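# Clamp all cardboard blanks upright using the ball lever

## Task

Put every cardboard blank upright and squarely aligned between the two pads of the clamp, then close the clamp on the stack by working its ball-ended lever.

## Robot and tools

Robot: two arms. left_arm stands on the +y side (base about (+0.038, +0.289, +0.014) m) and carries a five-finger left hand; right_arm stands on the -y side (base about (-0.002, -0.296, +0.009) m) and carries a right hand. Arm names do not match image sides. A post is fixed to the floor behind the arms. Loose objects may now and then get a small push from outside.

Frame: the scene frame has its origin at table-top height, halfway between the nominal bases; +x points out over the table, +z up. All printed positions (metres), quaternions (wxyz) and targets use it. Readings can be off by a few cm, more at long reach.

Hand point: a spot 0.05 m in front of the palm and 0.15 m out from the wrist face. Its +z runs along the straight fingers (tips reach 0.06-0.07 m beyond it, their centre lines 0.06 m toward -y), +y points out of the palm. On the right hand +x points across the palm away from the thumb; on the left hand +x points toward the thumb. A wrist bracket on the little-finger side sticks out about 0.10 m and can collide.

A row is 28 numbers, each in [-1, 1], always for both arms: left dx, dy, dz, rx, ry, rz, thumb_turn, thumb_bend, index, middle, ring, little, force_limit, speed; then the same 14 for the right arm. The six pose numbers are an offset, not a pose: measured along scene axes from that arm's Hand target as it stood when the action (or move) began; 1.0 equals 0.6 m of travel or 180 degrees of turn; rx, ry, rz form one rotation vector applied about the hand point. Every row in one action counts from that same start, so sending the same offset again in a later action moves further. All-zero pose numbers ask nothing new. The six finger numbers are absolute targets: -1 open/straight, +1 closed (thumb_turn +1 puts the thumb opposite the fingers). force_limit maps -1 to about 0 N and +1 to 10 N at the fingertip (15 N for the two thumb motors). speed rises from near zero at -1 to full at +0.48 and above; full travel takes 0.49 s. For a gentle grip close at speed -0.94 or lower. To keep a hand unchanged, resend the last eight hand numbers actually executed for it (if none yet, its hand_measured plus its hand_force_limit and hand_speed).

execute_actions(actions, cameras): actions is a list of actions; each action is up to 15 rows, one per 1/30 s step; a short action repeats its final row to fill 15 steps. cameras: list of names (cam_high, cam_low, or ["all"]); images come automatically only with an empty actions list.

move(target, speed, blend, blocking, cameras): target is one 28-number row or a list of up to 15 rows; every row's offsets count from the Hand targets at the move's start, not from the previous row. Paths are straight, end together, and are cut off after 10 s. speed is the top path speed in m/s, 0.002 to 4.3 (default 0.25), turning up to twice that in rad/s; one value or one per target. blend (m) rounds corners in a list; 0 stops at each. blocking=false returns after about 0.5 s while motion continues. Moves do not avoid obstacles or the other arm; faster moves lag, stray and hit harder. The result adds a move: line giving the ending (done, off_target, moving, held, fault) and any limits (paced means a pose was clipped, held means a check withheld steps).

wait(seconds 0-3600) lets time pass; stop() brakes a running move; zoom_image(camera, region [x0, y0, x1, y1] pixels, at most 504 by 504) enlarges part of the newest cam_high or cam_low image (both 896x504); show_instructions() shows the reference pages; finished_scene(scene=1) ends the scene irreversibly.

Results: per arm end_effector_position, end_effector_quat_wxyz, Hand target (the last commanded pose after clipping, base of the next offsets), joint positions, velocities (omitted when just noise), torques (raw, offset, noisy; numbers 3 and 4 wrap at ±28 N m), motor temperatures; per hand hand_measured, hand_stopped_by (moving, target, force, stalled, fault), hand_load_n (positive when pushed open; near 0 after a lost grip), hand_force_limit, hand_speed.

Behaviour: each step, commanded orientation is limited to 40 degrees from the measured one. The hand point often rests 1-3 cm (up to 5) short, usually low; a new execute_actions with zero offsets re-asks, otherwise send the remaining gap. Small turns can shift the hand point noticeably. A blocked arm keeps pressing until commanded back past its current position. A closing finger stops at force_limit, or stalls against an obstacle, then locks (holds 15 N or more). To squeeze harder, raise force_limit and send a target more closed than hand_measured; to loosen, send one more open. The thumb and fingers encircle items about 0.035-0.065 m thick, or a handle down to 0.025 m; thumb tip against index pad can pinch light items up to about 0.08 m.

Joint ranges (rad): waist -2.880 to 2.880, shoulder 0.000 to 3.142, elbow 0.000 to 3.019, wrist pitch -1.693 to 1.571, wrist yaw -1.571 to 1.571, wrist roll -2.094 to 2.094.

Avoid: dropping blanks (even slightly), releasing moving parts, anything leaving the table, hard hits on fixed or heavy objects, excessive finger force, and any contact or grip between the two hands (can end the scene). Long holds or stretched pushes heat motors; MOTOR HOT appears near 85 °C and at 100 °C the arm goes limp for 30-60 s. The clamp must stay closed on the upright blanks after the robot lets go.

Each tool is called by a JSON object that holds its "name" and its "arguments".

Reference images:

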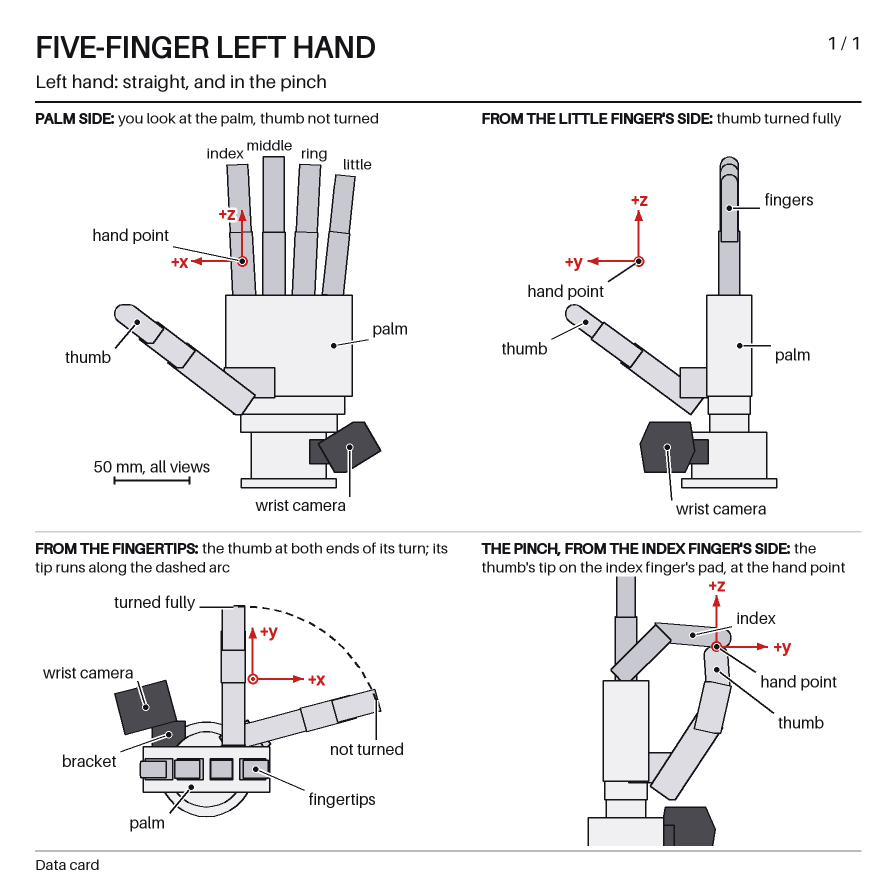

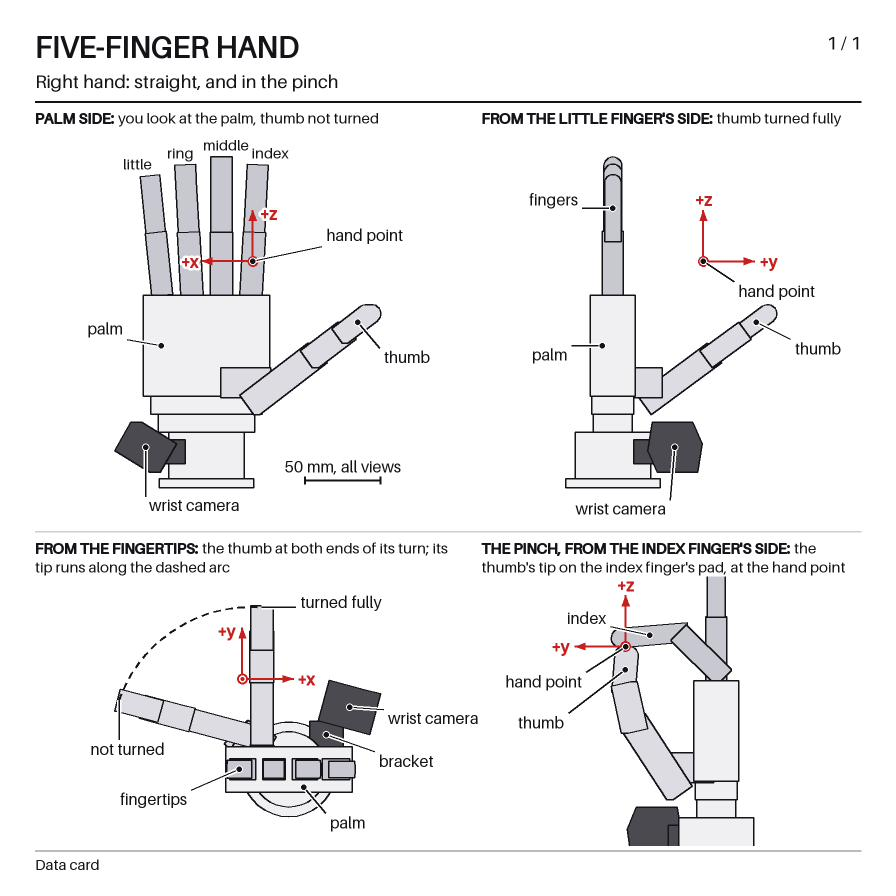

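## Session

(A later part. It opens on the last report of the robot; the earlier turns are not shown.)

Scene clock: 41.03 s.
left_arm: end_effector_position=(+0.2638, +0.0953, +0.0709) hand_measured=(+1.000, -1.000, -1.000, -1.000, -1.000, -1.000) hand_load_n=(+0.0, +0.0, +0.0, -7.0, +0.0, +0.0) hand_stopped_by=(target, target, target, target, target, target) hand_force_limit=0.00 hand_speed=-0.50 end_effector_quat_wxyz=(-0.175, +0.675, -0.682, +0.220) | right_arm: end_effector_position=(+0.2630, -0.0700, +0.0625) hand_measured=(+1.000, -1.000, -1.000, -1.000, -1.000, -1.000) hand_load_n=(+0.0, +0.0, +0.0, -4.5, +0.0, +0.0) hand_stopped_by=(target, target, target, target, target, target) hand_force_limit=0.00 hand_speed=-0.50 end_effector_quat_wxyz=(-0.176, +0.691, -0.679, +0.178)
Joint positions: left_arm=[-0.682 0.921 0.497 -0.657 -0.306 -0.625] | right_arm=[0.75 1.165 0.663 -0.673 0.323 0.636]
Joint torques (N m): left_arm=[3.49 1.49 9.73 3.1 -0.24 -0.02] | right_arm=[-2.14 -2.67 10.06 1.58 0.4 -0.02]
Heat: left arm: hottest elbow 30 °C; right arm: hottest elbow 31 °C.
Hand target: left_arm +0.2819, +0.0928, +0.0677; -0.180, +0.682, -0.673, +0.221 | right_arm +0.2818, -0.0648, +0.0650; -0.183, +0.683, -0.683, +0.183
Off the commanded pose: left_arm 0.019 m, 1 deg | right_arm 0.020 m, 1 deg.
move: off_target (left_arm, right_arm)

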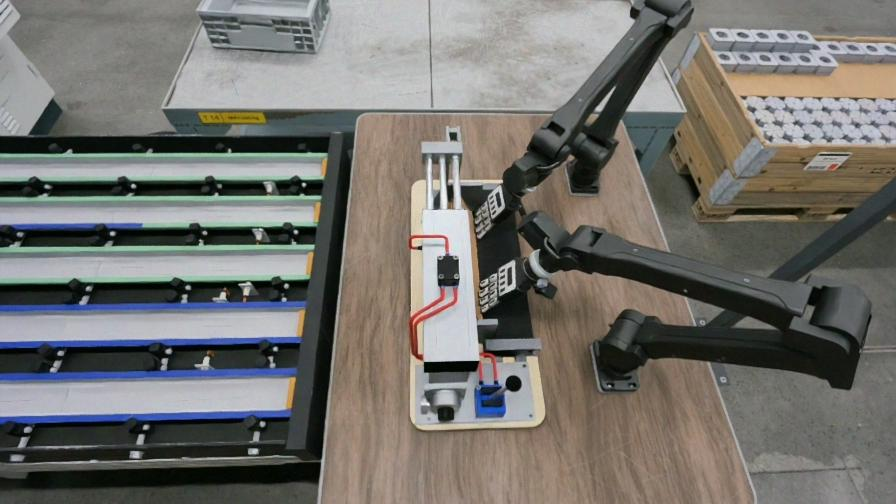

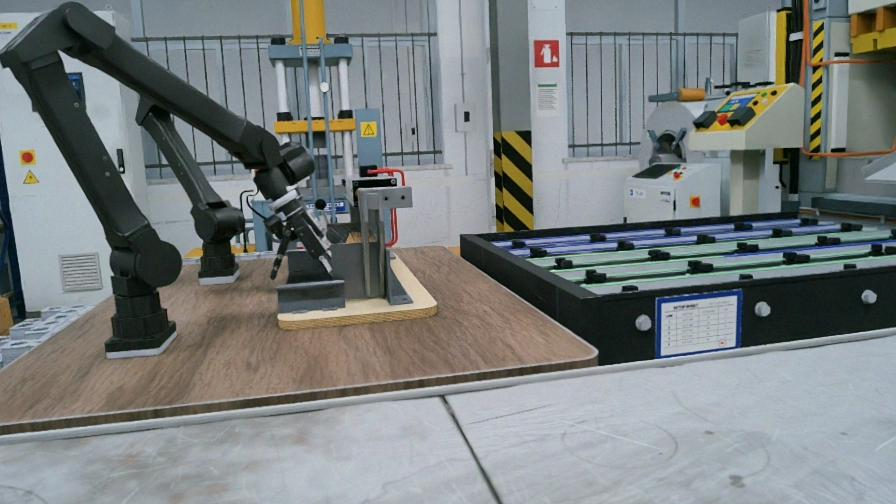

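{"name": "move", "arguments": {"target": [[0.04,0.0,0.004,0,0,0,1,-1,-1,-1,-1,-1,0,-0.5,0.04,0.005,0.006,0,0,0,1,-1,-1,-1,-1,-1,0,-0.5]], "speed": 0.05, "cameras": ["all"]}}

{"name": "zoom_image", "arguments": {"camera": "cam_high", "region": [450, 170, 570, 350]}}

{"name": "zoom_image", "arguments": {"camera": "cam_low", "region": [280, 210, 420, 320]}}

Scene clock: 42.20 s.
left_arm: end_effector_position=(+0.2669, +0.0977, +0.0742) hand_measured=(+1.000, -1.000, -1.000, -0.998, -1.000, -1.000) hand_load_n=(+0.0, +0.0, +0.0, -13.5, -6.5, +0.0) hand_stopped_by=(target, target, target, target, target, target) hand_force_limit=0.00 hand_speed=-0.50 end_effector_quat_wxyz=(-0.163, +0.671, -0.692, +0.212) | right_arm: end_effector_position=(+0.2654, -0.0718, +0.0651) hand_measured=(+1.000, -1.000, -1.000, -0.998, -1.000, -1.000) hand_load_n=(+0.0, -0.5, +0.0, -9.0, -1.5, +0.0) hand_stopped_by=(target, target, target, target, target, target) hand_force_limit=0.00 hand_speed=-0.50 end_effector_quat_wxyz=(-0.163, +0.702, -0.672, +0.169)
Joint positions: left_arm=[-0.644 0.935 0.518 -0.675 -0.261 -0.577] | right_arm=[0.73 1.182 0.689 -0.702 0.297 0.598]
Joint torques (N m): left_arm=[4.78 3.84 10.91 4.72 -1.01 0.03] | right_arm=[-3.66 -1.08 11.71 2.7 0.79 0]
Heat: left arm: hottest elbow 31 °C; right arm: hottest elbow 31 °C.
Hand target: left_arm +0.3059, +0.0928, +0.0700; -0.180, +0.682, -0.673, +0.221 | right_arm +0.3057, -0.0619, +0.0684; -0.183, +0.683, -0.683, +0.183
Off the commanded pose: left_arm 0.040 m, 3 deg | right_arm 0.042 m, 4 deg.
move: off_target (left_arm, right_arm)

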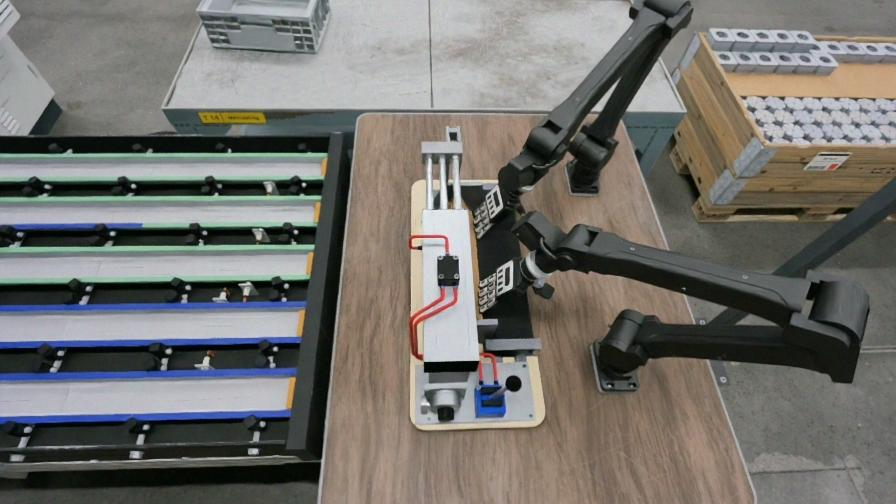

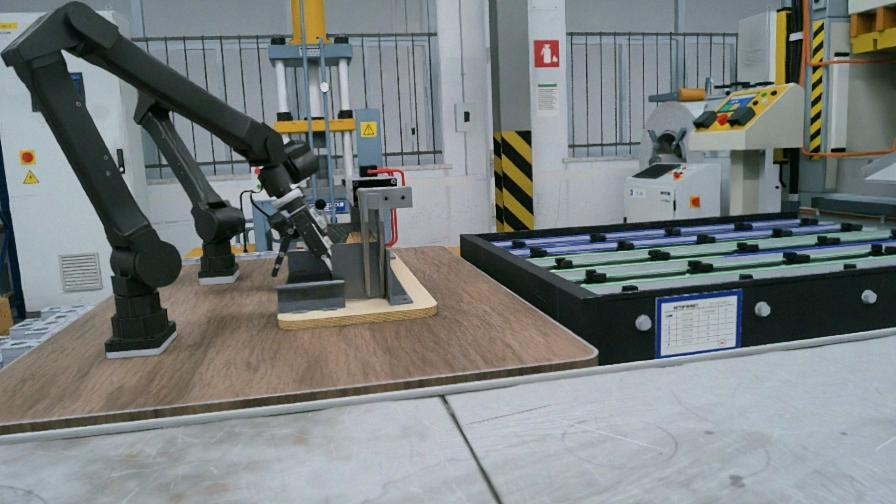

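Scaled by 2.800 from the camera's image (finer frame: 1280x720).

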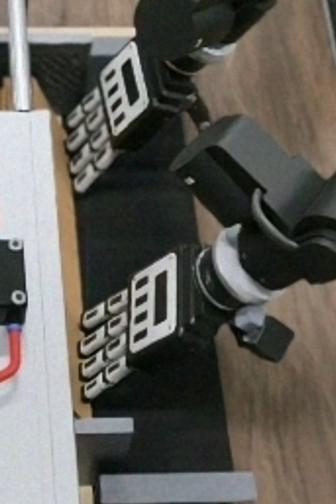

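Scaled by 3.600 from the camera's image (finer frame: 1280x720).

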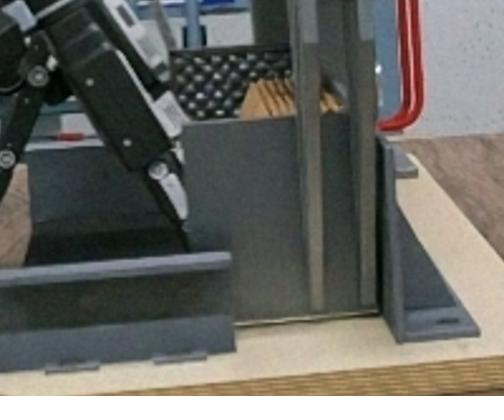

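{"name": "move", "arguments": {"target": [[-0.06,0.0,0.004,0,0,0,1,-1,-1,-1,-1,-1,0,-0.5,-0.06,0.0,0.006,0,0,0,1,-1,-1,-1,-1,-1,0,-0.5],[-0.11,0.0,0.004,0,0,0,1,-1,-1,-1,-1,-1,0,-0.5,-0.11,0.0,0.006,0,0,0,1,-1,-1,-1,-1,-1,0,-0.5]], "speed": 0.08, "cameras": ["all"]}}

{"name": "zoom_image", "arguments": {"camera": "cam_high", "region": [450, 170, 570, 350]}}

{"name": "zoom_image", "arguments": {"camera": "cam_low", "region": [325, 217, 395, 257]}}

{"name": "zoom_image", "arguments": {"camera": "cam_high", "region": [455, 180, 515, 240]}}

Scene clock: 44.73 s.
left_arm: end_effector_position=(+0.2465, +0.0899, +0.0779) hand_measured=(+1.000, -1.000, -1.000, -1.000, -1.000, -1.000) hand_load_n=(+0.0, +0.0, +0.0, +0.0, +0.0, +0.0) hand_stopped_by=(target, target, target, target, target, target) hand_force_limit=0.00 hand_speed=-0.50 end_effector_quat_wxyz=(-0.181, +0.682, -0.671, +0.227) | right_arm: end_effector_position=(+0.2428, -0.0612, +0.0713) hand_measured=(+1.000, -1.000, -1.000, -1.000, -1.000, -1.000) hand_load_n=(+0.0, -0.5, +0.0, +0.0, +0.0, +0.0) hand_stopped_by=(target, target, target, target, target, target) hand_force_limit=0.00 hand_speed=-0.50 end_effector_quat_wxyz=(-0.184, +0.684, -0.682, +0.183)
Joint positions: left_arm=[-0.765 0.866 0.487 -0.716 -0.361 -0.721] | right_arm=[0.828 1.116 0.651 -0.721 0.364 0.721]
Joint torques (N m): left_arm=[0.5 -2.84 7.64 0.92 -0.35 -0.17] | right_arm=[0.03 -5.25 7.77 0.38 0.37 0.14]
Heat: left arm: hottest elbow 31 °C; right arm: hottest elbow 31 °C.
Hand target: left_arm +0.2399, +0.0928, +0.0725; -0.180, +0.682, -0.673, +0.221 | right_arm +0.2398, -0.0618, +0.0721; -0.183, +0.683, -0.683, +0.183
Off the commanded pose: left_arm 0.009 m, 1 deg | right_arm 0.003 m, 0 deg.
move: done

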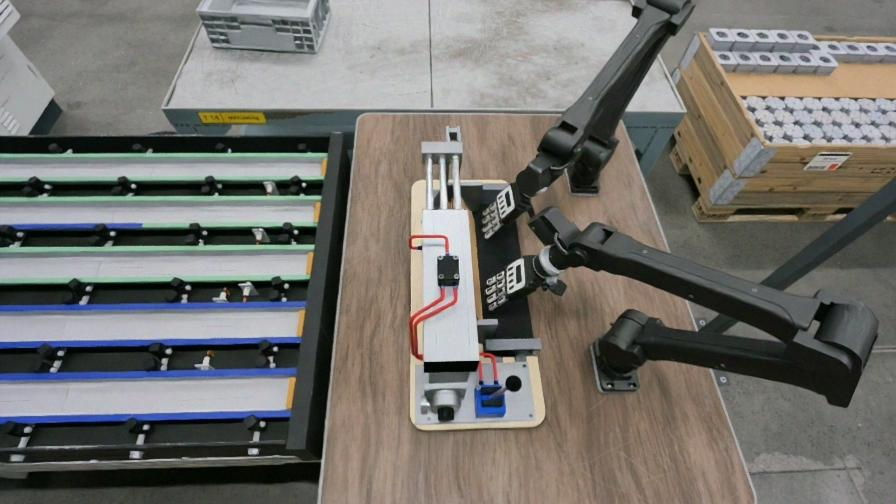

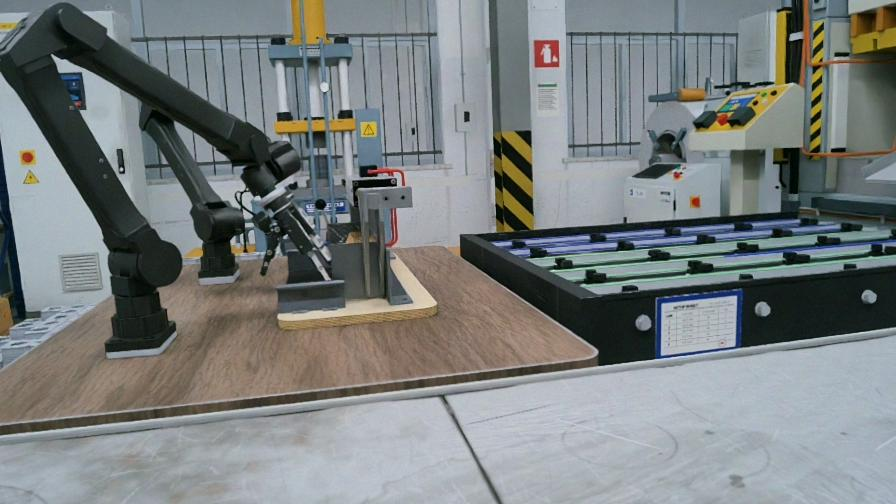

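Scaled by 2.800 from the camera's image (finer frame: 1280x720).

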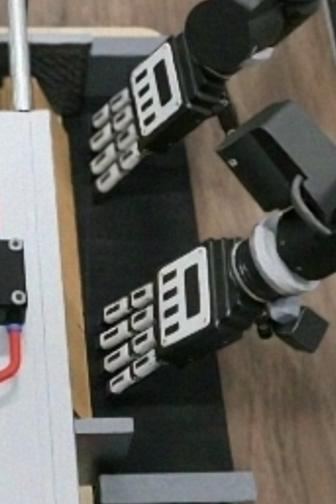

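Scaled by 7.200 from the camera's image (finer frame: 1280x720).

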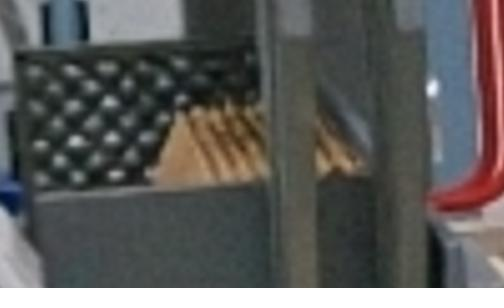

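Scaled by 8.400 from the camera's image (finer frame: 1280x720).

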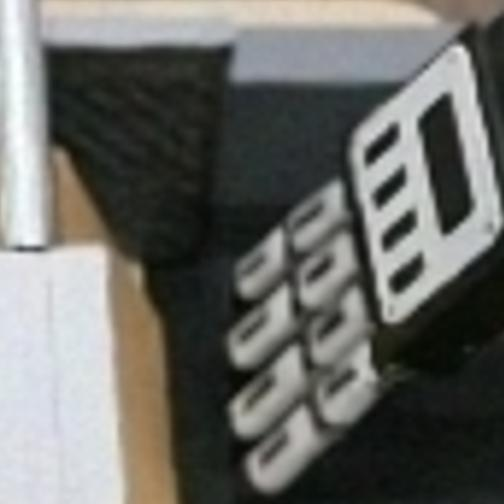

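{"name": "move", "arguments": {"target": [[0.01,0.0,-0.022,0,0,0,1,-1,-1,-1,-1,-1,0,-0.5,0.01,0.0,-0.018,0,0,0,1,-1,-1,-1,-1,-1,0,-0.5],[0.11,0.0,-0.018,0,0,0,1,-1,-1,-1,-1,-1,0,-0.5,0.11,0.0,-0.016,0,0,0,1,-1,-1,-1,-1,-1,0,-0.5],[0.14,0.0,-0.0,0,0,0,1,-1,-1,-1,-1,-1,0,-0.5,0.14,0.01,-0.0,0,0,0,1,-1,-1,-1,-1,-1,0,-0.5]], "speed": 0.06, "cameras": ["all"]}}

{"name": "zoom_image", "arguments": {"camera": "cam_high", "region": [450, 170, 570, 350]}}

{"name": "zoom_image", "arguments": {"camera": "cam_low", "region": [280, 210, 420, 320]}}

Scene clock: 49.37 s.
left_arm: end_effector_position=(+0.2978, +0.0995, +0.0547) hand_measured=(+1.000, -1.000, -1.000, -1.000, -1.000, -1.000) hand_load_n=(+0.0, +0.0, +0.0, -3.5, +0.0, +0.0) hand_stopped_by=(target, target, target, target, target, target) hand_force_limit=0.00 hand_speed=-0.50 end_effector_quat_wxyz=(-0.170, +0.679, -0.684, +0.204) | right_arm: end_effector_position=(+0.2597, -0.0713, +0.0640) hand_measured=(+1.000, -1.000, -1.000, -0.998, -1.000, -1.000) hand_load_n=(+0.0, +0.0, +0.0, -19.5, +0.0, +0.0) hand_stopped_by=(target, target, target, target, target, target) hand_force_limit=0.00 hand_speed=-0.50 end_effector_quat_wxyz=(-0.142, +0.719, -0.662, +0.155)
Joint positions: left_arm=[-0.579 1.061 0.535 -0.566 -0.255 -0.538] | right_arm=[0.728 1.207 0.715 -0.745 0.268 0.569]
Joint torques (N m): left_arm=[2.78 -3.31 11.95 1.62 -0.43 0] | right_arm=[-4.84 -1.2 13.08 3.71 1.6 0.13]
Heat: left arm: hottest elbow 31 °C; right arm: hottest elbow 32 °C.
Hand target: left_arm +0.3239, +0.0928, +0.0725; -0.180, +0.682, -0.673, +0.221 | right_arm +0.3237, -0.0557, +0.0721; -0.183, +0.683, -0.683, +0.183
Off the commanded pose: left_arm 0.032 m, 3 deg | right_arm 0.066 m, 7 deg.
move: off_target (left_arm, right_arm)

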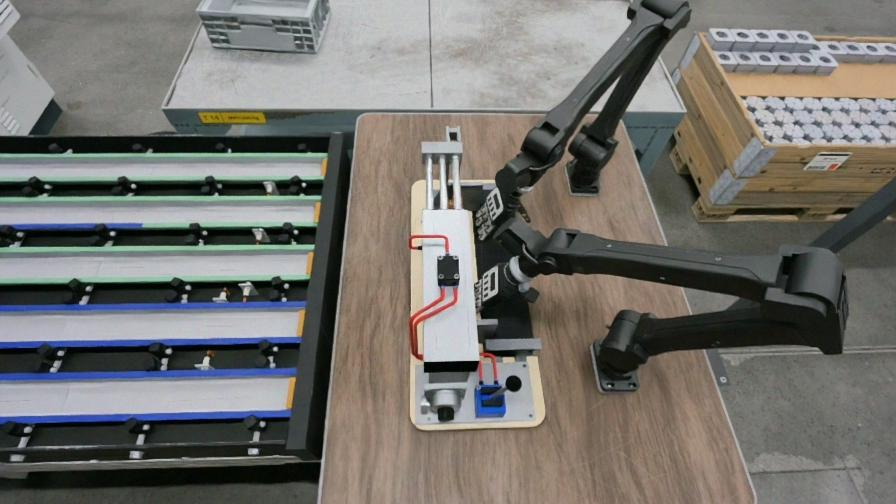

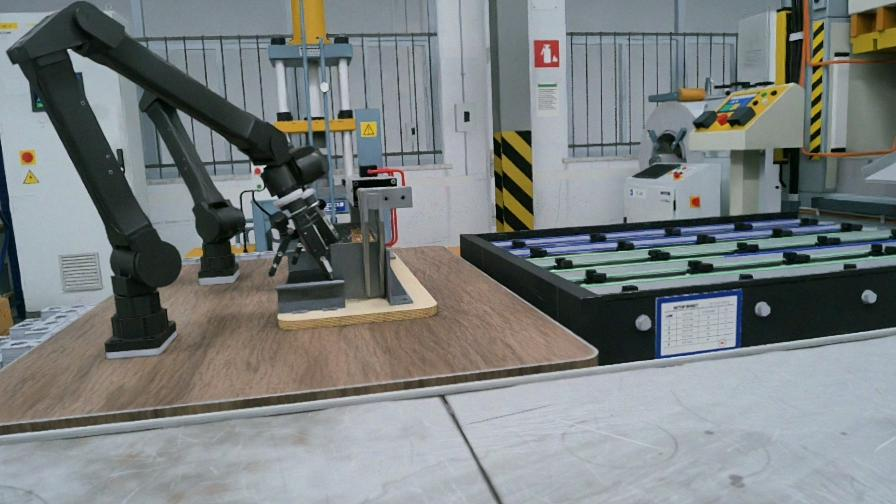

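Scaled by 2.800 from the camera's image (finer frame: 1280x720).

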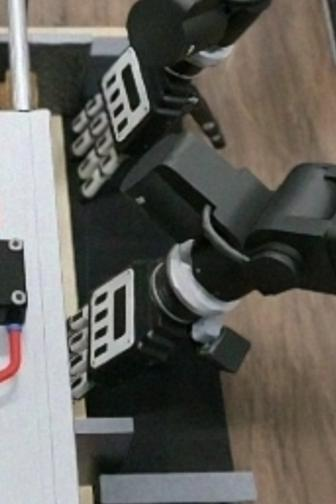

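Scaled by 3.600 from the camera's image (finer frame: 1280x720).

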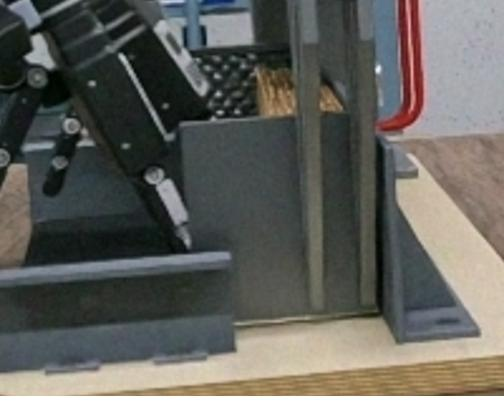

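{"name": "move", "arguments": {"target": [0,0,0,0,0,0,1,-1,-1,-1,-1,-1,0,-0.5,-0.15,0,0,0,0,0,1,-1,-1,-1,-1,-1,0,-0.5], "speed": 0.15, "cameras": ["all"]}}

Scene clock: 51.43 s.
left_arm: end_effector_position=(+0.2978, +0.0995, +0.0547) hand_measured=(+1.000, -1.000, -1.000, -1.000, -1.000, -1.000) hand_load_n=(+0.0, +0.0, +0.0, -3.5, +0.0, +0.0) hand_stopped_by=(target, target, target, target, target, target) hand_force_limit=0.00 hand_speed=-0.50 end_effector_quat_wxyz=(-0.170, +0.679, -0.684, +0.204) | right_arm: end_effector_position=(+0.2360, -0.0551, +0.0715) hand_measured=(+1.000, -1.000, -1.000, -1.000, -1.000, -1.000) hand_load_n=(+0.5, +0.0, +0.0, +0.0, +0.0, +0.0) hand_stopped_by=(target, target, target, target, target, target) hand_force_limit=0.00 hand_speed=-0.50 end_effector_quat_wxyz=(-0.184, +0.684, -0.681, +0.183)
Joint positions: left_arm=[-0.579 1.061 0.535 -0.566 -0.255 -0.538] | right_arm=[0.859 1.116 0.652 -0.732 0.375 0.751]
Joint torques (N m): left_arm=[2.73 -3.19 11.95 1.61 -0.41 0] | right_arm=[-0.15 -5.07 7.9 0.36 0.38 0.16]
Heat: left arm: hottest elbow 31 °C; right arm: hottest elbow 32 °C.
Hand target: left_arm +0.3239, +0.0928, +0.0725; -0.180, +0.682, -0.673, +0.221 | right_arm +0.2337, -0.0558, +0.0722; -0.183, +0.683, -0.683, +0.183
Off the commanded pose: left_arm 0.032 m, 3 deg | right_arm 0.002 m, 0 deg.
move: done

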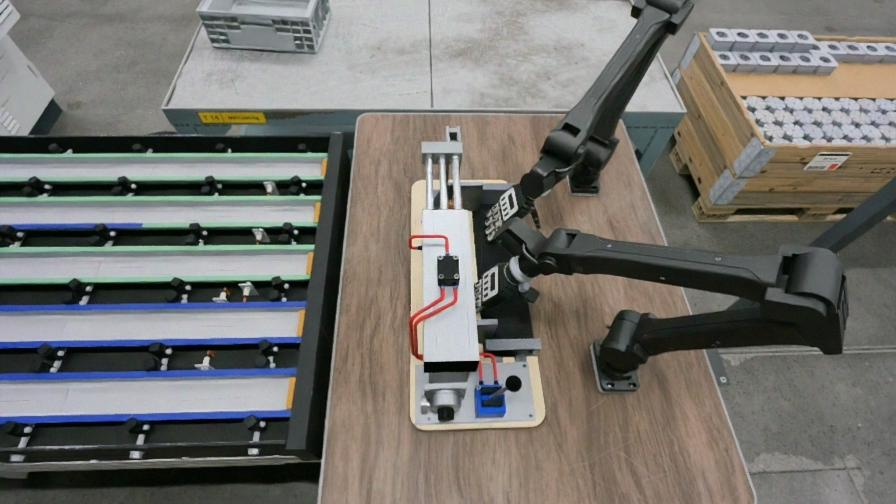

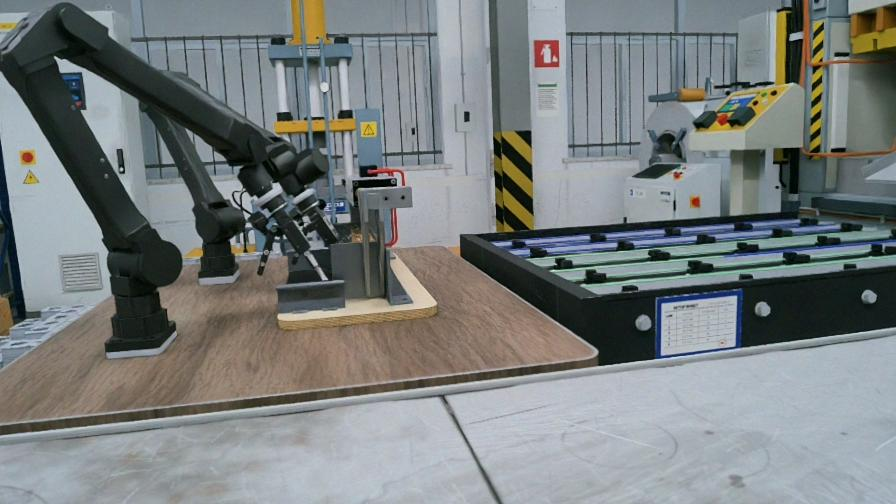

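{"name": "zoom_image", "arguments": {"camera": "cam_high", "region": [410, 130, 570, 370]}}

{"name": "zoom_image", "arguments": {"camera": "cam_low", "region": [270, 170, 430, 330]}}

Scaled by 2.100 from the camera's image (finer frame: 1280x720).

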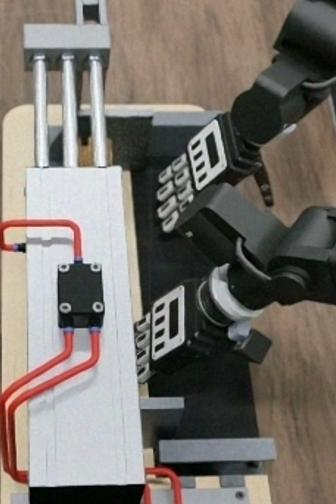

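Scaled by 3.150 from the camera's image (finer frame: 1280x720).

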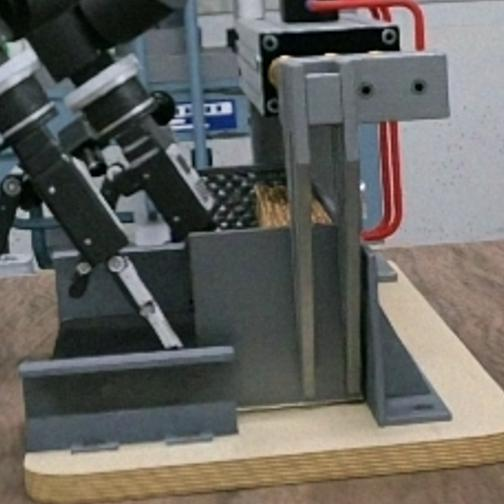

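{"name": "zoom_image", "arguments": {"camera": "cam_low", "region": [325, 215, 395, 255]}}

{"name": "zoom_image", "arguments": {"camera": "cam_high", "region": [450, 180, 530, 250]}}

Scaled by 7.200 from the camera's image (finer frame: 1280x720).

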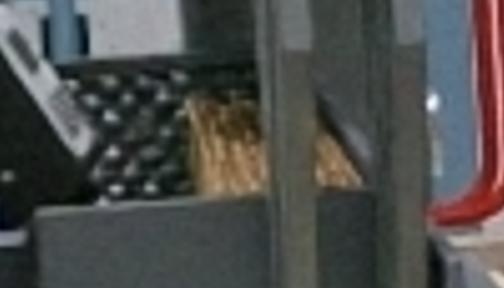

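Scaled by 6.300 from the camera's image (finer frame: 1280x720).

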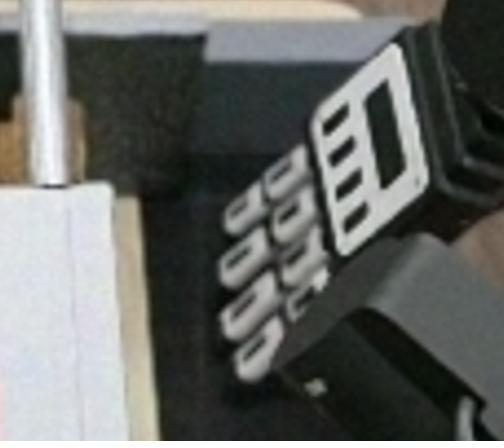

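{"name": "zoom_image", "arguments": {"camera": "cam_high", "region": [455, 195, 495, 235]}}

{"name": "zoom_image", "arguments": {"camera": "cam_high", "region": [455, 235, 495, 335]}}

Scaled by 12.600 from the camera's image (finer frame: 1280x720).

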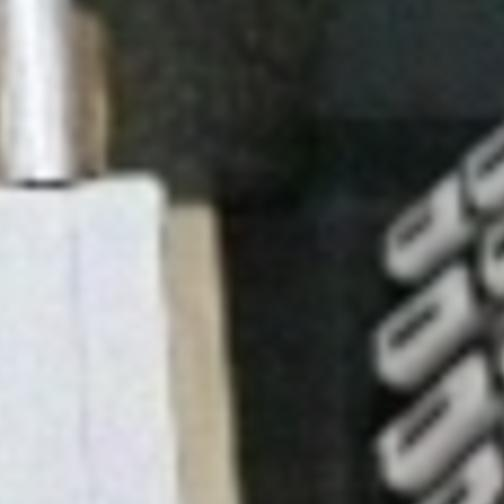

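Scaled by 5.040 from the camera's image (finer frame: 1280x720).

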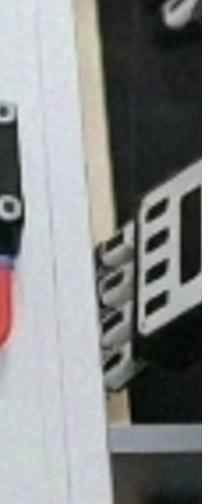

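{"name": "move", "arguments": {"target": [[0,0,0,0,0,0,1,-1,-1,-1,-1,-1,0,-0.5,0,-0.01,-0.022,0,0,0,1,-1,-1,-1,-1,-1,0,-0.5],[0,0,0,0,0,0,1,-1,-1,-1,-1,-1,0,-0.5,0.06,-0.01,-0.022,0,0,0,1,-1,-1,-1,-1,-1,0,-0.5]], "speed": 0.06, "cameras": ["cam_low"]}}

Scene clock: 55.53 s.
left_arm: end_effector_position=(+0.2978, +0.0995, +0.0547) hand_measured=(+1.000, -1.000, -1.000, -1.000, -1.000, -1.000) hand_load_n=(+0.0, -0.5, +0.0, -4.0, +0.0, +0.0) hand_stopped_by=(target, target, target, target, target, target) hand_force_limit=0.00 hand_speed=-0.50 end_effector_quat_wxyz=(-0.170, +0.679, -0.684, +0.204) | right_arm: end_effector_position=(+0.2402, -0.0684, +0.0577) hand_measured=(+1.000, -1.000, -1.000, -0.998, -1.000, -1.000) hand_load_n=(+0.0, +0.0, +0.0, -10.0, +0.0, +0.0) hand_stopped_by=(target, target, target, target, target, target) hand_force_limit=0.00 hand_speed=-0.50 end_effector_quat_wxyz=(-0.173, +0.700, -0.671, +0.173)
Joint positions: left_arm=[-0.579 1.061 0.535 -0.566 -0.255 -0.538] | right_arm=[0.8 1.133 0.628 -0.69 0.327 0.663]
Joint torques (N m): left_arm=[2.78 -3.14 11.88 1.62 -0.42 0.01] | right_arm=[-3.37 -0.97 10.65 2.14 0.74 0.06]
Heat: left arm: hottest elbow 32 °C; right arm: hottest elbow 32 °C.
Hand target: left_arm +0.3239, +0.0928, +0.0725; -0.180, +0.682, -0.673, +0.221 | right_arm +0.2697, -0.0619, +0.0588; -0.183, +0.683, -0.683, +0.183
Off the commanded pose: left_arm 0.032 m, 3 deg | right_arm 0.030 m, 3 deg.
move: off_target (right_arm)

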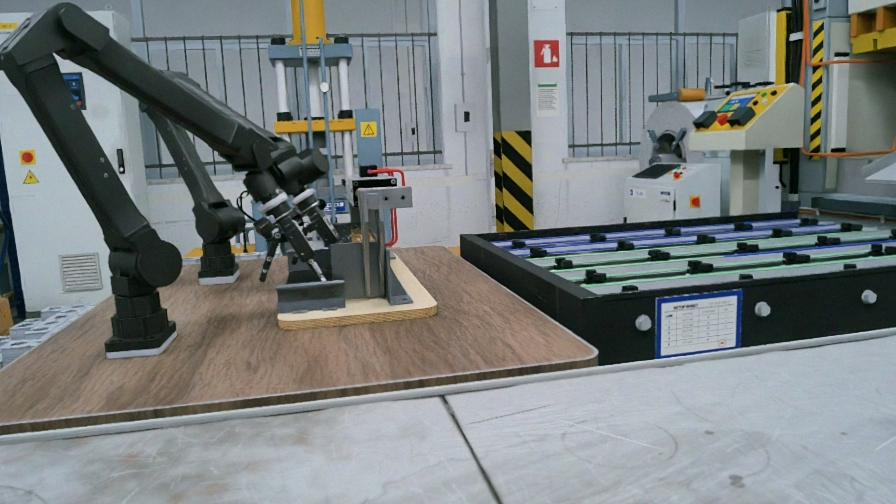

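{"name": "move", "arguments": {"target": [[0,0,0,0,0,0,1,-1,-1,-1,-1,-1,0,-0.5,-0.05,0,0.0,0,0,0,1,-1,-1,-1,-1,-1,0,-0.5],[0,0,0,0,0,0,1,-1,-1,-1,-1,-1,0,-0.5,-0.03,0,0.035,0,0,0,1,-1,-1,-1,-1,-1,0,-0.5],[0,0,0,0,0,0,1,-1,-1,-1,-1,-1,0,-0.5,0.01,0,0.035,0,0,0,1,-1,-1,-1,-1,-1,0,-0.5]], "speed": 0.06, "cameras": ["cam_high","cam_low"]}}

{"name": "zoom_image", "arguments": {"camera": "cam_high", "region": [450, 180, 530, 250]}}

Scene clock: 59.53 s.
left_arm: end_effector_position=(+0.2978, +0.0995, +0.0547) hand_measured=(+1.000, -1.000, -1.000, -1.000, -1.000, -1.000) hand_load_n=(+0.0, +0.0, +0.0, -3.5, +0.0, +0.0) hand_stopped_by=(target, target, target, target, target, target) hand_force_limit=0.00 hand_speed=-0.50 end_effector_quat_wxyz=(-0.170, +0.679, -0.684, +0.204) | right_arm: end_effector_position=(+0.2593, -0.0734, +0.0667) hand_measured=(+1.000, -1.000, -1.000, -1.000, -1.000, -1.000) hand_load_n=(+0.0, +0.0, +0.0, +0.0, +0.0, +0.0) hand_stopped_by=(target, target, target, target, target, target) hand_force_limit=0.00 hand_speed=-0.50 end_effector_quat_wxyz=(-0.164, +0.687, -0.684, +0.182)
Joint positions: left_arm=[-0.579 1.061 0.535 -0.566 -0.255 -0.538] | right_arm=[0.757 1.159 0.676 -0.72 0.338 0.658]
Joint torques (N m): left_arm=[2.9 -3.43 11.96 1.65 -0.42 0] | right_arm=[-1.03 -4.42 10.8 1.14 0.16 -0.04]
Heat: left arm: hottest elbow 32 °C; right arm: hottest elbow 33 °C.
Hand target: left_arm +0.3239, +0.0928, +0.0725; -0.180, +0.682, -0.673, +0.221 | right_arm +0.2757, -0.0618, +0.0798; -0.183, +0.683, -0.683, +0.183
Off the commanded pose: left_arm 0.032 m, 3 deg | right_arm 0.024 m, 2 deg.
move: off_target (right_arm)

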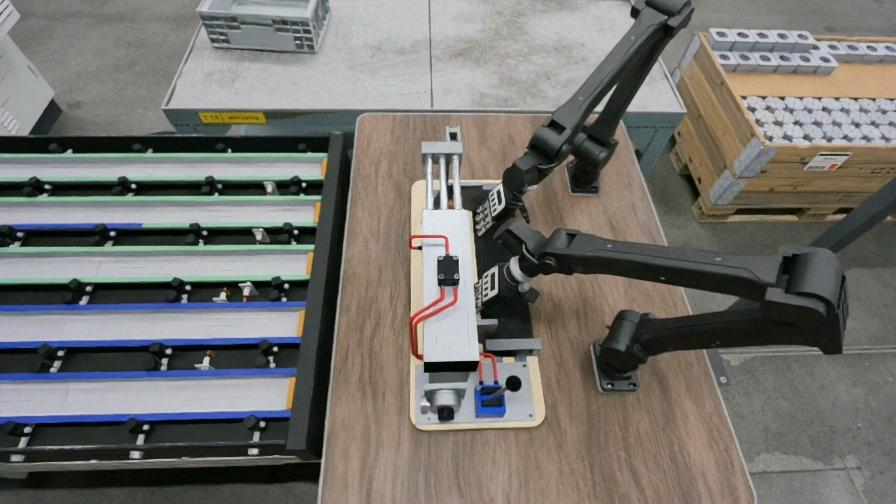

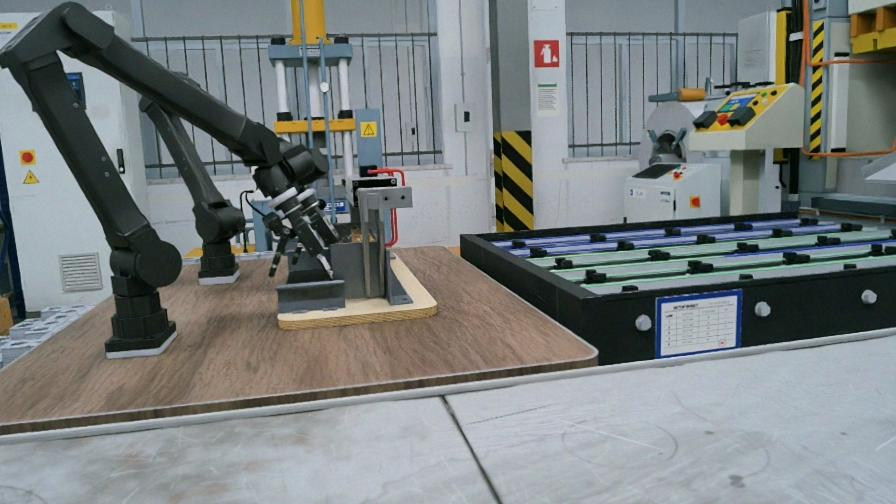

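Scaled by 6.300 from the camera's image (finer frame: 1280x720).

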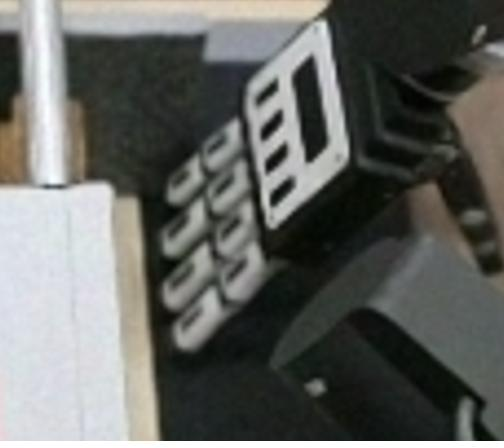

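{"name": "move", "arguments": {"target": [0,0,0,0,0,0,1,-1,-1,-1,-1,-1,0,-0.5,0.04,0.012,0.004,0,0,0,1,-1,-1,-1,-1,-1,0,-0.5], "speed": 0.05, "cameras": ["cam_high","cam_low"]}}

{"name": "zoom_image", "arguments": {"camera": "cam_high", "region": [450, 180, 530, 250]}}

{"name": "zoom_image", "arguments": {"camera": "cam_low", "region": [325, 215, 395, 255]}}

Scene clock: 60.67 s.
left_arm: end_effector_position=(+0.2978, +0.0995, +0.0547) hand_measured=(+1.000, -1.000, -1.000, -1.000, -1.000, -1.000) hand_load_n=(+0.0, +0.0, +0.0, -3.5, +0.0, +0.0) hand_stopped_by=(target, target, target, target, target, target) hand_force_limit=0.00 hand_speed=-0.50 end_effector_quat_wxyz=(-0.170, +0.679, -0.684, +0.204) | right_arm: end_effector_position=(+0.2827, -0.0655, +0.0698) hand_measured=(+1.000, -1.000, -1.000, -1.000, -1.000, -1.000) hand_load_n=(+0.0, +0.0, +0.0, +0.0, +0.0, +0.0) hand_stopped_by=(target, target, target, target, target, target) hand_force_limit=0.00 hand_speed=-0.50 end_effector_quat_wxyz=(-0.165, +0.687, -0.684, +0.181)
Joint positions: left_arm=[-0.579 1.061 0.535 -0.566 -0.255 -0.538] | right_arm=[0.726 1.22 0.731 -0.703 0.326 0.628]
Joint torques (N m): left_arm=[2.73 -3.31 11.96 1.59 -0.41 0.01] | right_arm=[-1.08 -5.07 10.77 1.17 0.15 -0.06]
Heat: left arm: hottest elbow 32 °C; right arm: hottest elbow 33 °C.
Hand target: left_arm +0.3239, +0.0928, +0.0725; -0.180, +0.682, -0.673, +0.221 | right_arm +0.2997, -0.0547, +0.0822; -0.183, +0.683, -0.683, +0.183
Off the commanded pose: left_arm 0.032 m, 3 deg | right_arm 0.024 m, 2 deg.
move: off_target (right_arm)

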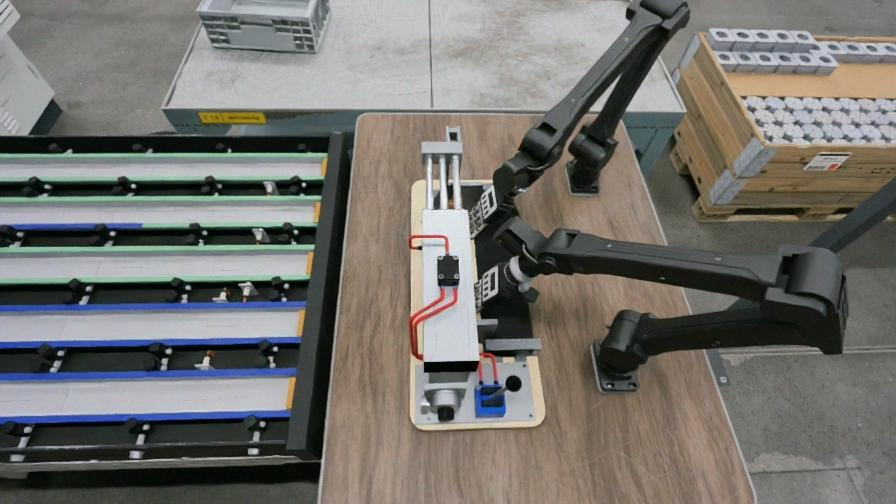

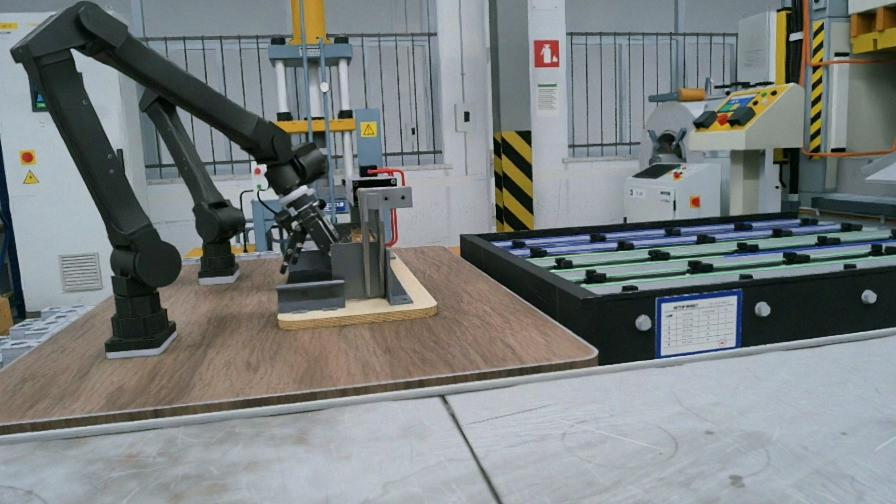

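Scaled by 6.300 from the camera's image (finer frame: 1280x720).

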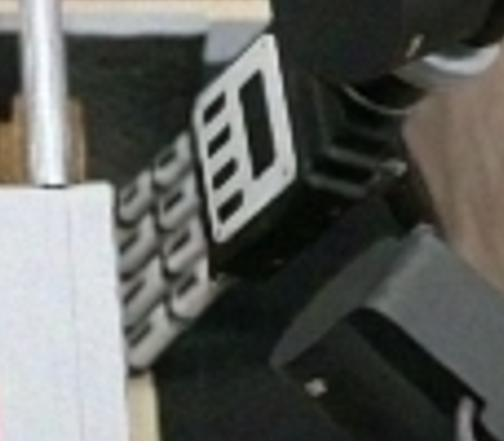

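Scaled by 7.200 from the camera's image (finer frame: 1280x720).

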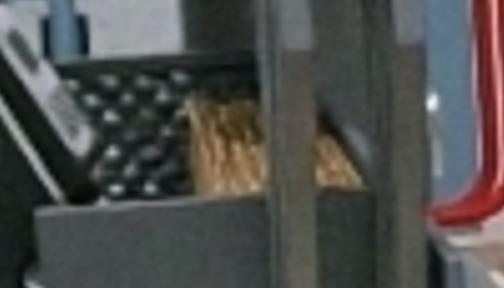

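{"name": "move", "arguments": {"target": [0,0,0,0,0,0,1,-1,-1,-1,-1,-1,0,-0.5,0.03,0,0.0,0,0,0,1,-1,-1,-1,-1,-1,0,-0.5], "speed": 0.05, "cameras": ["cam_high","cam_low"]}}

{"name": "zoom_image", "arguments": {"camera": "cam_low", "region": [325, 215, 395, 255]}}

Scene clock: 61.70 s.
left_arm: end_effector_position=(+0.2979, +0.0996, +0.0546) hand_measured=(+1.000, -1.000, -1.000, -1.000, -1.000, -1.000) hand_load_n=(+0.0, +0.0, +0.0, -3.0, +0.0, +0.0) hand_stopped_by=(target, target, target, target, target, target) hand_force_limit=0.00 hand_speed=-0.50 end_effector_quat_wxyz=(-0.170, +0.679, -0.684, +0.203) | right_arm: end_effector_position=(+0.3000, -0.0651, +0.0701) hand_measured=(+1.000, -1.000, -1.000, -1.000, -1.000, -1.000) hand_load_n=(+0.5, +0.0, +0.0, +0.0, +0.0, +0.0) hand_stopped_by=(target, target, target, target, target, target) hand_force_limit=0.00 hand_speed=-0.50 end_effector_quat_wxyz=(-0.165, +0.687, -0.684, +0.180)
Joint positions: left_arm=[-0.579 1.062 0.535 -0.566 -0.255 -0.538] | right_arm=[0.693 1.257 0.762 -0.687 0.312 0.596]
Joint torques (N m): left_arm=[2.84 -3.08 11.88 1.55 -0.42 0.01] | right_arm=[-1.03 -5.48 10.8 1.21 0.15 -0.01]
Heat: left arm: hottest elbow 32 °C; right arm: hottest elbow 33 °C.
Hand target: left_arm +0.3240, +0.0929, +0.0725; -0.180, +0.682, -0.673, +0.221 | right_arm +0.3177, -0.0546, +0.0823; -0.183, +0.683, -0.683, +0.183
Off the commanded pose: left_arm 0.032 m, 3 deg | right_arm 0.024 m, 2 deg.
move: off_target (right_arm)

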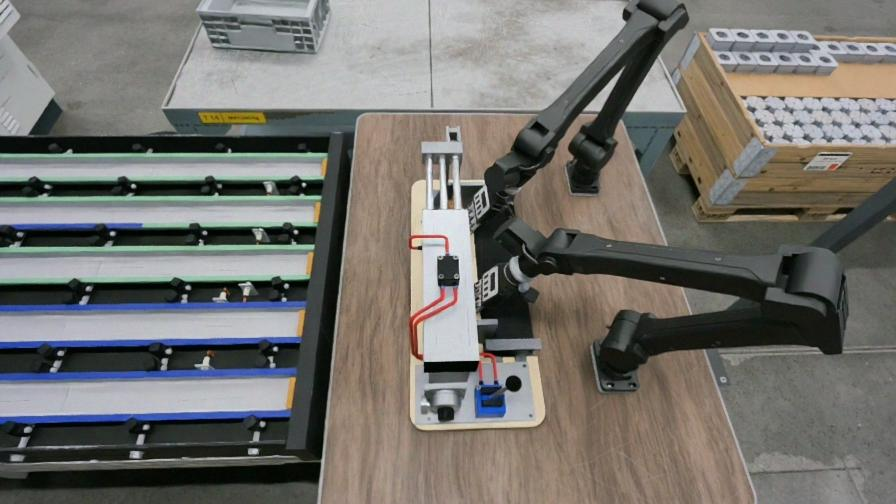

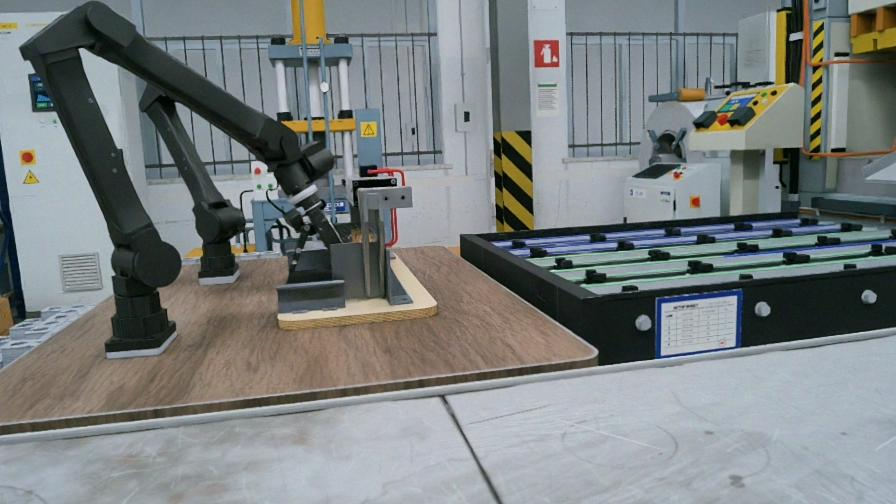

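Scaled by 7.200 from the camera's image (finer frame: 1280x720).

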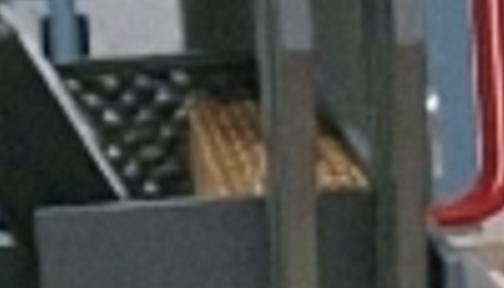

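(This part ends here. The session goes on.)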